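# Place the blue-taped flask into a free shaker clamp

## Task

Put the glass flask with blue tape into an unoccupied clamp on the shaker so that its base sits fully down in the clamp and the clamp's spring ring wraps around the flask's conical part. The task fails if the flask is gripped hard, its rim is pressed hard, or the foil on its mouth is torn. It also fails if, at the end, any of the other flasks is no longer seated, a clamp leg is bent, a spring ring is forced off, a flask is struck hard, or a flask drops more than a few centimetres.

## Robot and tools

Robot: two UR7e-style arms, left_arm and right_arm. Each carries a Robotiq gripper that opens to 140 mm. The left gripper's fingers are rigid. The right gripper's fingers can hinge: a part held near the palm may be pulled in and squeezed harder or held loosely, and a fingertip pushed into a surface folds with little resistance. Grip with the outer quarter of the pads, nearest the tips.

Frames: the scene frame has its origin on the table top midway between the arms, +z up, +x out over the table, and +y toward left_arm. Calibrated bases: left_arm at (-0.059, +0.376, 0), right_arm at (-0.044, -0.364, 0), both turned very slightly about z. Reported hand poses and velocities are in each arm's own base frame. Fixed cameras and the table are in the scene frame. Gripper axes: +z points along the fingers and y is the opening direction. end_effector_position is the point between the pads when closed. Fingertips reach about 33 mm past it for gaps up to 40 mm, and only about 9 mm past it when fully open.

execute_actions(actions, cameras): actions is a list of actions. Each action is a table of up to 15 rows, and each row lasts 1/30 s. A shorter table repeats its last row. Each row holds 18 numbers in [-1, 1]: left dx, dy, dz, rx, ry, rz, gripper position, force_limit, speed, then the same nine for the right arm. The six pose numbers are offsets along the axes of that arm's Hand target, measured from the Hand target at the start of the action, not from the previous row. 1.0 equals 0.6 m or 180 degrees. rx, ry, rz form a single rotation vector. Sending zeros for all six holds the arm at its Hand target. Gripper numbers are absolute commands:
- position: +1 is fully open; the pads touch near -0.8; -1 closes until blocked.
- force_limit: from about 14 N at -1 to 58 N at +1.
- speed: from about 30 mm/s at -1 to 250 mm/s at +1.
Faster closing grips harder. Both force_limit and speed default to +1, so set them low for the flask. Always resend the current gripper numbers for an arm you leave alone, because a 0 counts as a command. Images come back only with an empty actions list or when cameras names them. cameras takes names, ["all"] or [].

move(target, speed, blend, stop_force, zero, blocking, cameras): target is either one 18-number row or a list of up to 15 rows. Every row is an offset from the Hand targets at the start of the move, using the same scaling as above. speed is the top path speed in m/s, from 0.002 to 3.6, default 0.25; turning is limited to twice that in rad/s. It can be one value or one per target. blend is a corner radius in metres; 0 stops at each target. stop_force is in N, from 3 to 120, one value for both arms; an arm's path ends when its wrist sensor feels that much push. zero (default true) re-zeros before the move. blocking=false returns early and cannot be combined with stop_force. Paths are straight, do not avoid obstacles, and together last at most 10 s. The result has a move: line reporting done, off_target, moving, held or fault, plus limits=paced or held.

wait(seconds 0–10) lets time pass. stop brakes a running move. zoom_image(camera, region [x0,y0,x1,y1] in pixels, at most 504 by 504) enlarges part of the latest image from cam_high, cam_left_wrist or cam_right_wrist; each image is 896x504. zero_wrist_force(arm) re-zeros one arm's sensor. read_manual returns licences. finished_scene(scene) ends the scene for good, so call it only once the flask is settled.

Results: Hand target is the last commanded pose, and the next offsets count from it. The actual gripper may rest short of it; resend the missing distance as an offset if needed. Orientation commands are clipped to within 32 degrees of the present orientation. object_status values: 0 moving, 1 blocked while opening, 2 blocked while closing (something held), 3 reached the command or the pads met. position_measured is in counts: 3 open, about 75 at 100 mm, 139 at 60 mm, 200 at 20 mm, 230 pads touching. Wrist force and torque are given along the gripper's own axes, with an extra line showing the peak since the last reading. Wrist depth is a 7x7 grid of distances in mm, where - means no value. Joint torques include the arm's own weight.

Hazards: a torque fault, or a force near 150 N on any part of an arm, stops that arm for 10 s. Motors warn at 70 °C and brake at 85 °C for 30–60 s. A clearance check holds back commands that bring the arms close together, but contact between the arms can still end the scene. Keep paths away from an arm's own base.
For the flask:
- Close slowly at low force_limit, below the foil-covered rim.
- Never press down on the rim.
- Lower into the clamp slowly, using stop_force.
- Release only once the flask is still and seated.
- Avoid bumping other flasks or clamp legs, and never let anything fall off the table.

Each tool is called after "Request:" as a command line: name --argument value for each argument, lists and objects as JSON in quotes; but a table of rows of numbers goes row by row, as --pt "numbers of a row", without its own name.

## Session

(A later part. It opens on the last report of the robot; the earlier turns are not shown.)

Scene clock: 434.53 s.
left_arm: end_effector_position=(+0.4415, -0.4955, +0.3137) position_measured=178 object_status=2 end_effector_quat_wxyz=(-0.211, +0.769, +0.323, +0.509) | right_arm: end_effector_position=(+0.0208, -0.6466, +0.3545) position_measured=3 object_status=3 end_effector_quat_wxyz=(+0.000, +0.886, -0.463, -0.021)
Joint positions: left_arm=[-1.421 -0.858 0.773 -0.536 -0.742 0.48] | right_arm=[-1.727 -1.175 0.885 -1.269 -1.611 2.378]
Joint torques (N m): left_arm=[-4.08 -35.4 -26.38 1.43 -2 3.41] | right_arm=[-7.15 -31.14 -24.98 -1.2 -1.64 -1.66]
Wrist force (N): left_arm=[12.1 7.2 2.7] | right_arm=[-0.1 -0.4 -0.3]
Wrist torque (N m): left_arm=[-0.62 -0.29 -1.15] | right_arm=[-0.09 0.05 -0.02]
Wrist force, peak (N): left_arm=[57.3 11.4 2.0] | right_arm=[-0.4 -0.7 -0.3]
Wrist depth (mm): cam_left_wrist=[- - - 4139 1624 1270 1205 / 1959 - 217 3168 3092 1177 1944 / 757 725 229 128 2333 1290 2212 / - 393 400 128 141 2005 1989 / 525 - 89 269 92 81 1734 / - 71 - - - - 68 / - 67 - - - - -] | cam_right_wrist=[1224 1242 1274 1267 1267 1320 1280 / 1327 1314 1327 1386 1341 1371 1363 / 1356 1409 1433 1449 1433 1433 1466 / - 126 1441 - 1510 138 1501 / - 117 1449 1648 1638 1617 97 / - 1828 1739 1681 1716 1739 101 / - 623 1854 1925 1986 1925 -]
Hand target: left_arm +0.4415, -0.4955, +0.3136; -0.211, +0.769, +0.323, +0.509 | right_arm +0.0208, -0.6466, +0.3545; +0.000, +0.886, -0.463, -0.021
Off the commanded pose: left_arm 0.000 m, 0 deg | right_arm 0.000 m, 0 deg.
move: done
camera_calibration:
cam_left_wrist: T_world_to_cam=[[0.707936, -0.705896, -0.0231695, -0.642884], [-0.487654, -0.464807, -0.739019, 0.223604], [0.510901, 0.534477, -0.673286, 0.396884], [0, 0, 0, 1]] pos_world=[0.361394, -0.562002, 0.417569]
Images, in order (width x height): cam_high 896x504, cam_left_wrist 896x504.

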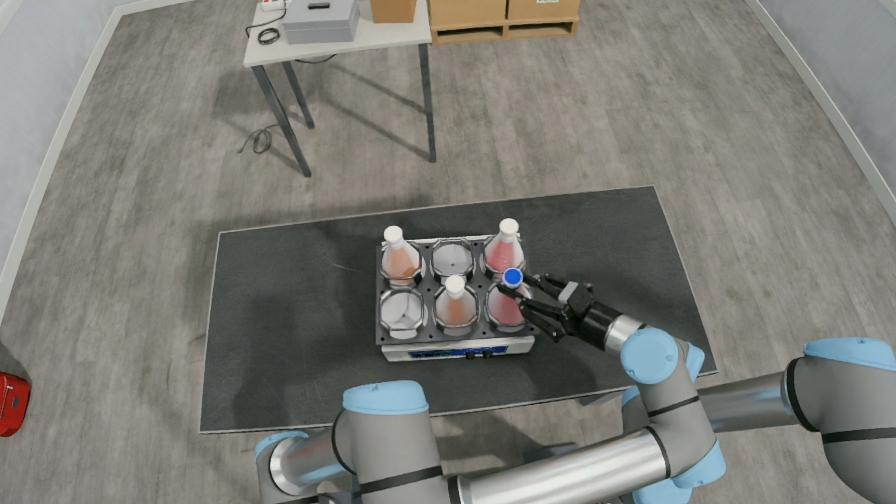

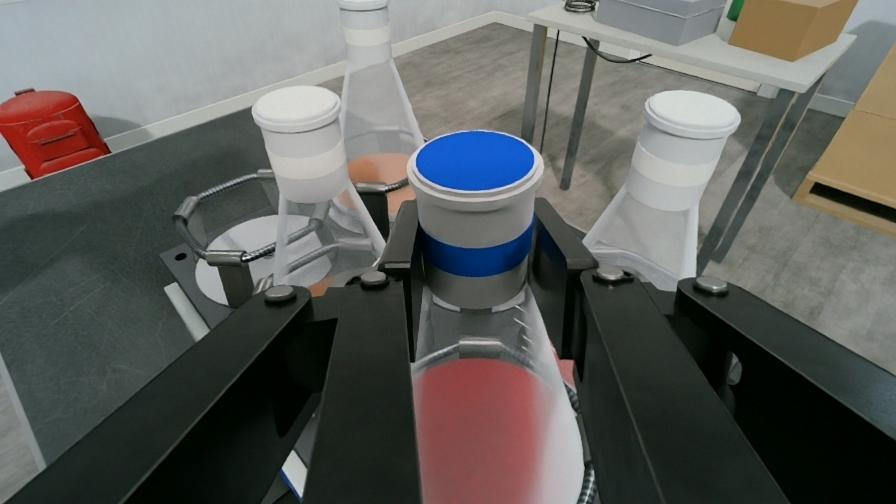

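Request:
move --target '[-0.0306,0.003,0.0129,0,0,0,-1,-0.05,-1,0,0,0,0,0,0,1,1,1]' --speed 0.015 --stop_force 15 --cameras '["cam_left_wrist","cam_high"]'

Request:
zoom_image --camera "cam_high" --region '[470, 250, 560, 340]'

Scene clock: 439.23 s.
left_arm: end_effector_position=(+0.4428, -0.4969, +0.2937) position_measured=178 object_status=2 end_effector_quat_wxyz=(-0.211, +0.769, +0.323, +0.509) | right_arm: end_effector_position=(+0.0208, -0.6466, +0.3545) position_measured=3 object_status=3 end_effector_quat_wxyz=(+0.000, +0.886, -0.463, -0.021)
Joint positions: left_arm=[-1.42 -0.856 0.821 -0.587 -0.741 0.481] | right_arm=[-1.727 -1.175 0.885 -1.269 -1.611 2.378]
Joint torques (N m): left_arm=[13.86 -37.8 -28.22 1.41 0.92 1.27] | right_arm=[-6.93 -31.13 -24.93 -1.17 -1.63 -1.74]
Wrist force (N): left_arm=[5.2 2.2 -3.0] | right_arm=[-0.3 -0.5 -0.3]
Wrist torque (N m): left_arm=[-0.08 -1.00 -0.35] | right_arm=[-0.11 0.08 -0.02]
Wrist force, peak (N): left_arm=[16.3 9.1 -0.6] | right_arm=[-0.4 -0.7 -0.4]
Wrist depth (mm): cam_left_wrist=[2251 - 334 4010 1688 1258 1199 / 2121 - 200 3055 3092 193 2037 / - 435 415 128 2271 2121 2291 / - 371 361 127 140 1944 2005 / 506 - 89 252 92 82 1711 / - 71 - - - - 68 / - 67 - - - - -] | cam_right_wrist=[1111 1249 1274 1261 1274 1274 1280 / 1314 1327 1334 1341 1386 1356 1356 / 1393 1466 1409 1393 1417 1417 1458 / - 126 1409 1441 1519 138 1528 / - 117 1727 1576 1576 135 97 / - 1814 1716 1739 1764 1896 102 / - 669 1868 2272 1882 1970 -]
Hand target: left_arm +0.4428, -0.4969, +0.2937; -0.211, +0.769, +0.323, +0.509 | right_arm +0.0208, -0.6466, +0.3545; +0.000, +0.886, -0.463, -0.021
Off the commanded pose: left_arm 0.000 m, 0 deg | right_arm 0.000 m, 0 deg.
move: done
camera_calibration:
cam_left_wrist: T_world_to_cam=[[0.708014, -0.705805, -0.0235656, -0.645078], [-0.487706, -0.464554, -0.739143, 0.209016], [0.510743, 0.534817, -0.673137, 0.383693], [0, 0, 0, 1]] pos_world=[0.362694, -0.563404, 0.397569]
Images, in order (width x height): cam_high 896x504, cam_left_wrist 896x504.

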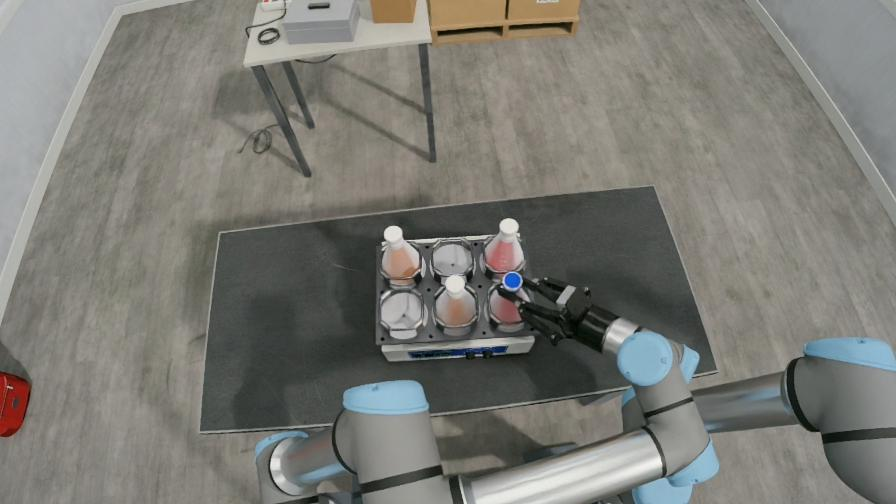

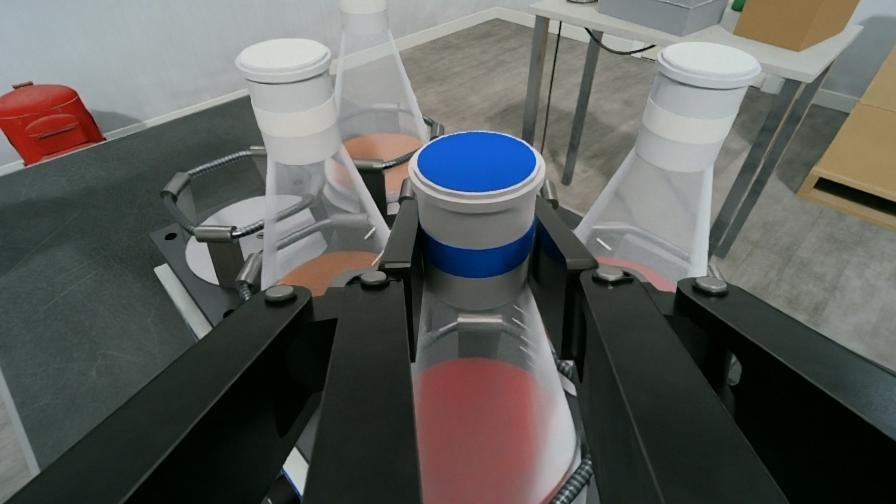

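Scaled by 5.600 from the camera's 896x504 image, which has a finer 1280x720 frame.

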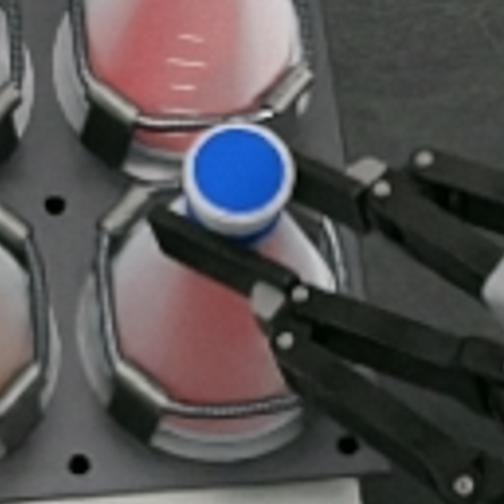

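Request:
move --target '[-0.0306,0,0.0129,0,0,0,-1,-0.05,-1,0,0,0,0,0,0,1,1,1]' --speed 0.012 --stop_force 12 --cameras '["cam_left_wrist","cam_high"]'

Request:
zoom_image --camera "cam_high" --region '[470, 250, 560, 340]'

Scene clock: 443.03 s.
left_arm: end_effector_position=(+0.4428, -0.4970, +0.2925) position_measured=178 object_status=2 end_effector_quat_wxyz=(-0.211, +0.769, +0.323, +0.509) | right_arm: end_effector_position=(+0.0208, -0.6466, +0.3545) position_measured=3 object_status=3 end_effector_quat_wxyz=(+0.000, +0.886, -0.463, -0.021)
Joint positions: left_arm=[-1.42 -0.856 0.824 -0.59 -0.741 0.481] | right_arm=[-1.727 -1.175 0.885 -1.269 -1.611 2.378]
Joint torques (N m): left_arm=[13.47 -42.89 -21.95 -1 -4.13 -0.15] | right_arm=[-6.68 -31.17 -25.08 -1.14 -1.66 -1.66]
Wrist force (N): left_arm=[11.8 6.1 -5.6] | right_arm=[-0.2 -0.5 -0.1]
Wrist torque (N m): left_arm=[-0.31 -0.93 -0.67] | right_arm=[-0.10 0.06 -0.02]
Wrist force, peak (N): left_arm=[21.4 8.2 -12.3] | right_arm=[-0.3 -0.7 -0.4]
Wrist depth (mm): cam_left_wrist=[- - 335 3830 1624 1264 1172 / 2251 - 201 3168 3092 195 1915 / 701 374 407 128 2271 2271 2193 / 612 373 359 128 140 1833 1959 / 526 - 89 253 92 82 1677 / - 71 - - - - 68 / - 67 - - - - -] | cam_right_wrist=[1224 1255 1261 1267 1267 1267 1293 / 1334 1401 1341 1356 1356 1341 1341 / 1386 1371 1417 1401 1475 1417 1441 / - 126 1596 1510 1417 135 1528 / - 117 1510 1606 1606 144 97 / - 1739 1841 1704 1764 1789 102 / - 632 1841 2084 1882 1955 -]
Hand target: left_arm +0.4428, -0.4970, +0.2925; -0.211, +0.769, +0.323, +0.509 (not the last commanded pose) | right_arm +0.0208, -0.6466, +0.3545; +0.000, +0.886, -0.463, -0.021
Off the commanded pose: left_arm 0.019 m, 0 deg | right_arm 0.000 m, 0 deg.
move: contact (left_arm)
camera_calibration:
cam_left_wrist: T_world_to_cam=[[0.708014, -0.705805, -0.0235656, -0.645247], [-0.487706, -0.464554, -0.739143, 0.208132], [0.510743, 0.534817, -0.673137, 0.382887], [0, 0, 0, 1]] pos_world=[0.362794, -0.563504, 0.396369]
Images, in order (width x height): cam_high 896x504, cam_left_wrist 896x504.

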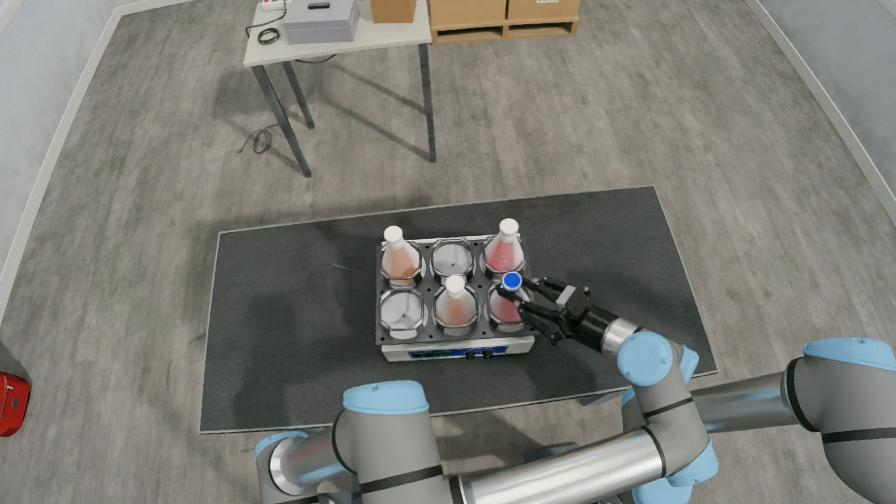

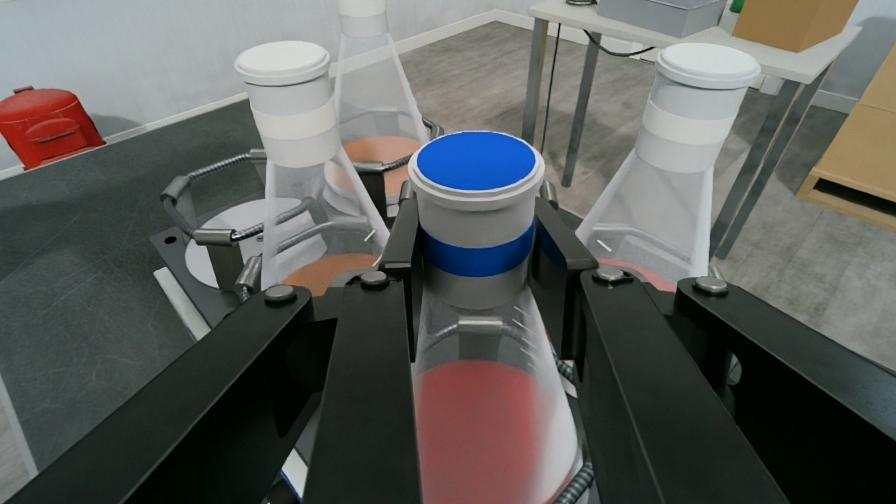

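Scaled by 5.600 from the camera's 896x504 image, which has a finer 1280x720 frame.

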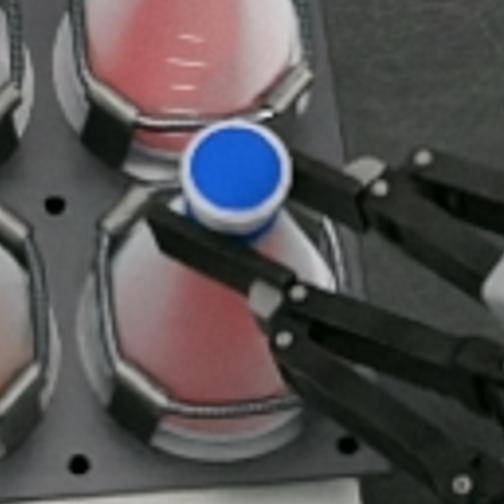

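Request:
move --target '[0.0015,0,-0.0006,0,0,0,-1,-0.05,-1,0,0,0,0,0,0,1,1,1]' --speed 0.015

Request:
move --target '[0,0,0,0,0,0,0.0,-1,-1,0,0,0,0,0,0,1,1,1]'

Request:
move --target '[0,0,-0.2,0,0,0,0.0,-1,-1,0,0,0,0,0,0,1,1,1]' --speed 0.1 --cameras '["cam_left_wrist","cam_high"]'

Request:
zoom_image --camera "cam_high" --region '[370, 210, 560, 360]'

Request:
zoom_image --camera "cam_left_wrist" --region '[300, 100, 700, 400]'

Scene clock: 446.90 s.
left_arm: end_effector_position=(+0.4428, -0.4969, +0.2934) position_measured=178 object_status=2 end_effector_quat_wxyz=(-0.211, +0.769, +0.323, +0.509) | right_arm: end_effector_position=(+0.0208, -0.6466, +0.3545) position_measured=3 object_status=3 end_effector_quat_wxyz=(+0.000, +0.886, -0.463, -0.021)
Joint positions: left_arm=[-1.419 -0.856 0.821 -0.587 -0.741 0.481] | right_arm=[-1.727 -1.175 0.885 -1.269 -1.611 2.378]
Joint torques (N m): left_arm=[11.44 -40.03 -27.55 0.83 1.23 1.65] | right_arm=[-6.73 -31.4 -25.27 -1.15 -1.68 -1.7]
Wrist force (N): left_arm=[2.9 2.4 1.2] | right_arm=[-0.1 -0.7 -0.1]
Wrist torque (N m): left_arm=[-0.27 -0.78 -0.40] | right_arm=[-0.14 0.05 -0.01]
Wrist force, peak (N): left_arm=[12.0 6.1 -6.2] | right_arm=[-0.2 -0.7 -0.2]
Wrist depth (mm): cam_left_wrist=[- - 339 3719 1537 1283 1161 / 1915 861 198 3208 3092 195 1915 / - 387 413 128 2354 2251 2121 / 582 371 354 130 141 1915 1989 / 500 - 89 252 92 82 1734 / - 71 - - - - 68 / - 67 - 221 - - -] | cam_right_wrist=[1341 1261 1249 1261 1327 1287 1274 / 1327 1334 1300 1334 1349 1341 1371 / 1386 1393 1386 1449 1409 1433 1433 / - 126 1764 1492 1519 138 1528 / - 117 1557 1596 1659 1596 97 / - 1896 1716 1764 1764 1764 102 / - 1789 1841 2193 1828 2067 -]
Hand target: left_arm +0.4428, -0.4969, +0.2934; -0.211, +0.769, +0.323, +0.509 | right_arm +0.0208, -0.6466, +0.3545; +0.000, +0.886, -0.463, -0.021
Off the commanded pose: left_arm 0.000 m, 0 deg | right_arm 0.000 m, 0 deg.
move: done

Scene clock: 448.20 s.
left_arm: end_effector_position=(+0.4428, -0.4969, +0.2934) position_measured=129 object_status=0 end_effector_quat_wxyz=(-0.211, +0.769, +0.323, +0.509) | right_arm: end_effector_position=(+0.0208, -0.6466, +0.3545) position_measured=3 object_status=3 end_effector_quat_wxyz=(+0.000, +0.886, -0.463, -0.021)
Joint positions: left_arm=[-1.419 -0.856 0.821 -0.587 -0.741 0.481] | right_arm=[-1.727 -1.175 0.885 -1.269 -1.611 2.378]
Joint torques (N m): left_arm=[6.95 -39.33 -18.49 -0.99 1.46 0.54] | right_arm=[-7.2 -30.98 -24.71 -1.24 -1.63 -1.65]
Wrist force (N): left_arm=[3.2 0.0 -0.1] | right_arm=[-0.4 -0.5 -0.2]
Wrist torque (N m): left_arm=[-0.14 -0.89 -0.19] | right_arm=[-0.11 0.09 -0.02]
Wrist force, peak (N): left_arm=[5.2 1.7 -1.5] | right_arm=[-0.6 -0.5 -0.1]
Wrist depth (mm): cam_left_wrist=[- - 196 3888 3422 1258 1183 / 2121 - 198 3055 2759 190 2037 / - 651 412 135 134 2231 2103 / 563 373 138 130 126 1510 1901 / 538 92 105 258 139 91 80 / - 73 226 244 - - 69 / - - 242 229 - - 69] | cam_right_wrist=[1212 1274 1255 1261 1261 1274 1280 / 1320 1320 1320 1334 1363 1349 1349 / 1341 1441 1417 1433 1425 1433 1449 / - 126 1484 1538 1510 138 1519 / - 117 1586 1648 1606 1576 97 / - 1911 1739 1716 1776 1776 102 / - 642 1854 1854 1925 1868 -]
Hand target: left_arm +0.4428, -0.4969, +0.2934; -0.211, +0.769, +0.323, +0.509 | right_arm +0.0208, -0.6466, +0.3545; +0.000, +0.886, -0.463, -0.021
Off the commanded pose: left_arm 0.000 m, 0 deg | right_arm 0.000 m, 0 deg.
move: done

Scene clock: 449.90 s.
left_arm: end_effector_position=(+0.3651, -0.5744, +0.3402) position_measured=129 object_status=3 end_effector_quat_wxyz=(-0.198, +0.774, +0.317, +0.511) | right_arm: end_effector_position=(+0.0208, -0.6466, +0.3545) position_measured=3 object_status=3 end_effector_quat_wxyz=(+0.000, +0.886, -0.463, -0.021)
Joint positions: left_arm=[-1.539 -0.508 0.035 -0.107 -0.815 0.404] | right_arm=[-1.727 -1.175 0.885 -1.269 -1.611 2.378]
Joint torques (N m): left_arm=[12.83 -45.8 -27.73 1.44 -0.76 1.06] | right_arm=[-7.52 -30.83 -24.59 -1.22 -1.65 -1.7]
Wrist force (N): left_arm=[2.9 0.2 0.1] | right_arm=[-0.2 -0.6 -0.2]
Wrist torque (N m): left_arm=[-0.09 -0.84 0.02] | right_arm=[-0.12 0.06 -0.01]
Wrist force, peak (N): left_arm=[3.5 0.0 1.9] | right_arm=[-0.4 -0.7 -0.3]
Wrist depth (mm): cam_left_wrist=[- - - 4752 1624 1358 1887 / 2398 972 502 568 1887 4139 2156 / - 828 521 258 2376 2291 2291 / 1688 629 138 407 138 2053 1974 / 1795 92 108 328 138 91 80 / - 73 378 325 376 - 69 / - - - 365 434 - 69] | cam_right_wrist=[1184 1255 1261 1267 1255 1287 1300 / 1327 1363 1349 1349 1356 1356 1349 / 1401 1378 1425 1441 1425 1401 1433 / 522 126 1417 1501 1519 138 1510 / - 117 1627 1617 1606 1606 97 / - 1681 1789 1727 1764 1828 101 / - 697 1896 2018 1896 1882 -]
Hand target: left_arm +0.3652, -0.5754, +0.3406; -0.211, +0.769, +0.323, +0.509 | right_arm +0.0208, -0.6466, +0.3545; +0.000, +0.886, -0.463, -0.021
Off the commanded pose: left_arm 0.001 m, 2 deg | right_arm 0.000 m, 0 deg.
elbow stopped short (left arm): the move would have taken joint 3 (elbow) straighter than the controller allows.
move: done
camera_calibration:
cam_left_wrist: T_world_to_cam=[[0.688565, -0.725081, -0.0116754, -0.651583], [-0.497447, -0.460558, -0.735142, 0.173973], [0.52766, 0.512001, -0.677813, 0.478425], [0, 0, 0, 1]] pos_world=[0.282754, -0.63728, 0.44457]
Images, in order (width x height): cam_high 896x504, cam_left_wrist 896x504.

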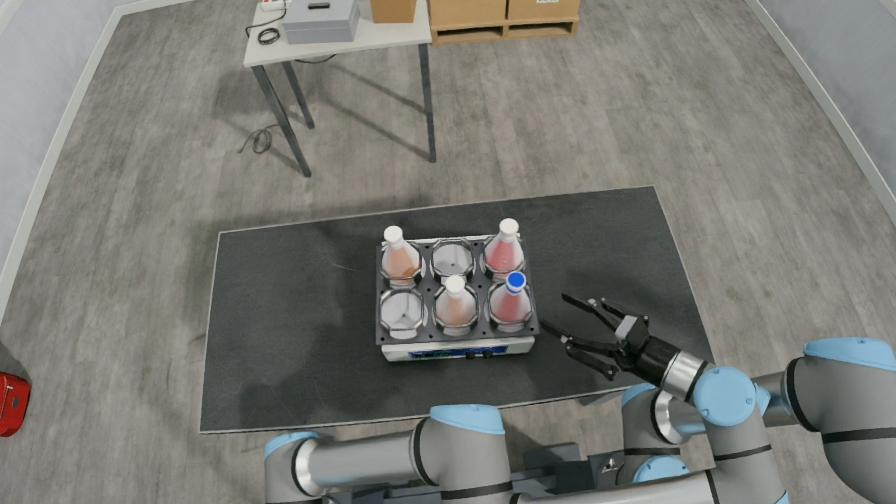

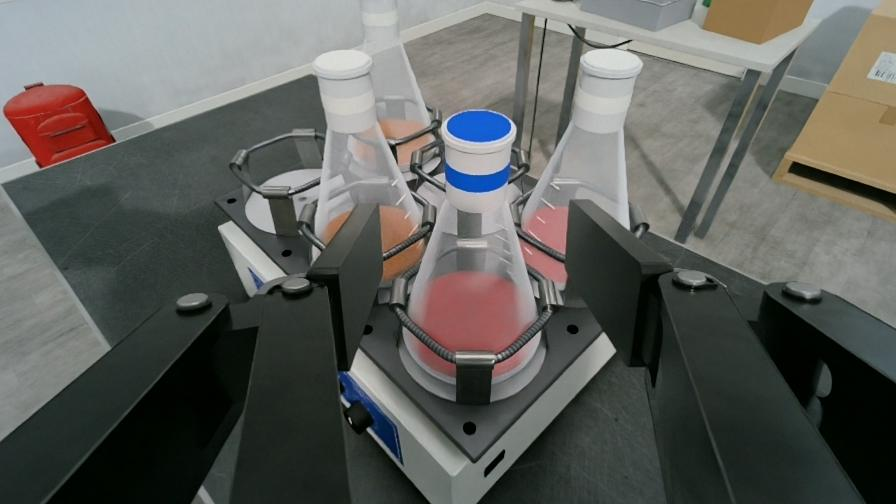

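Scaled by 2.653 from the camera's 896x504 image, which has a finer 1280x720 frame.

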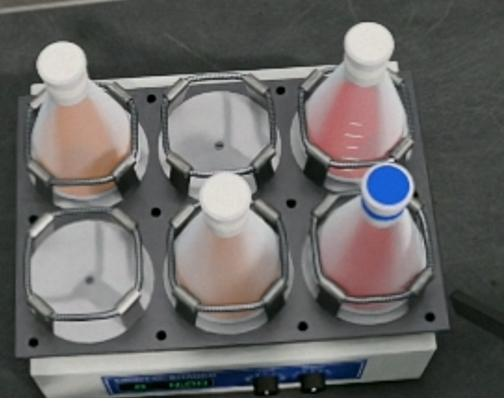

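Scaled by 1.260 from the camera's 896x504 image, which has a finer 1280x720 frame.

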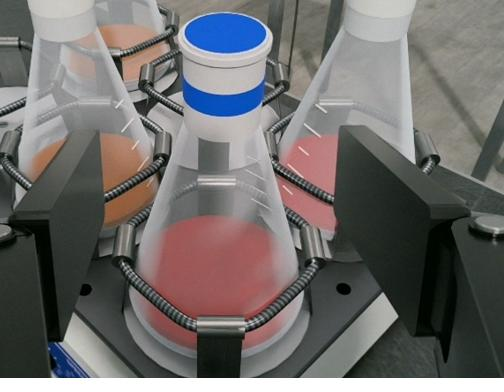

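Request:
finished_scene --scene 2

The scene is finished: the task was done.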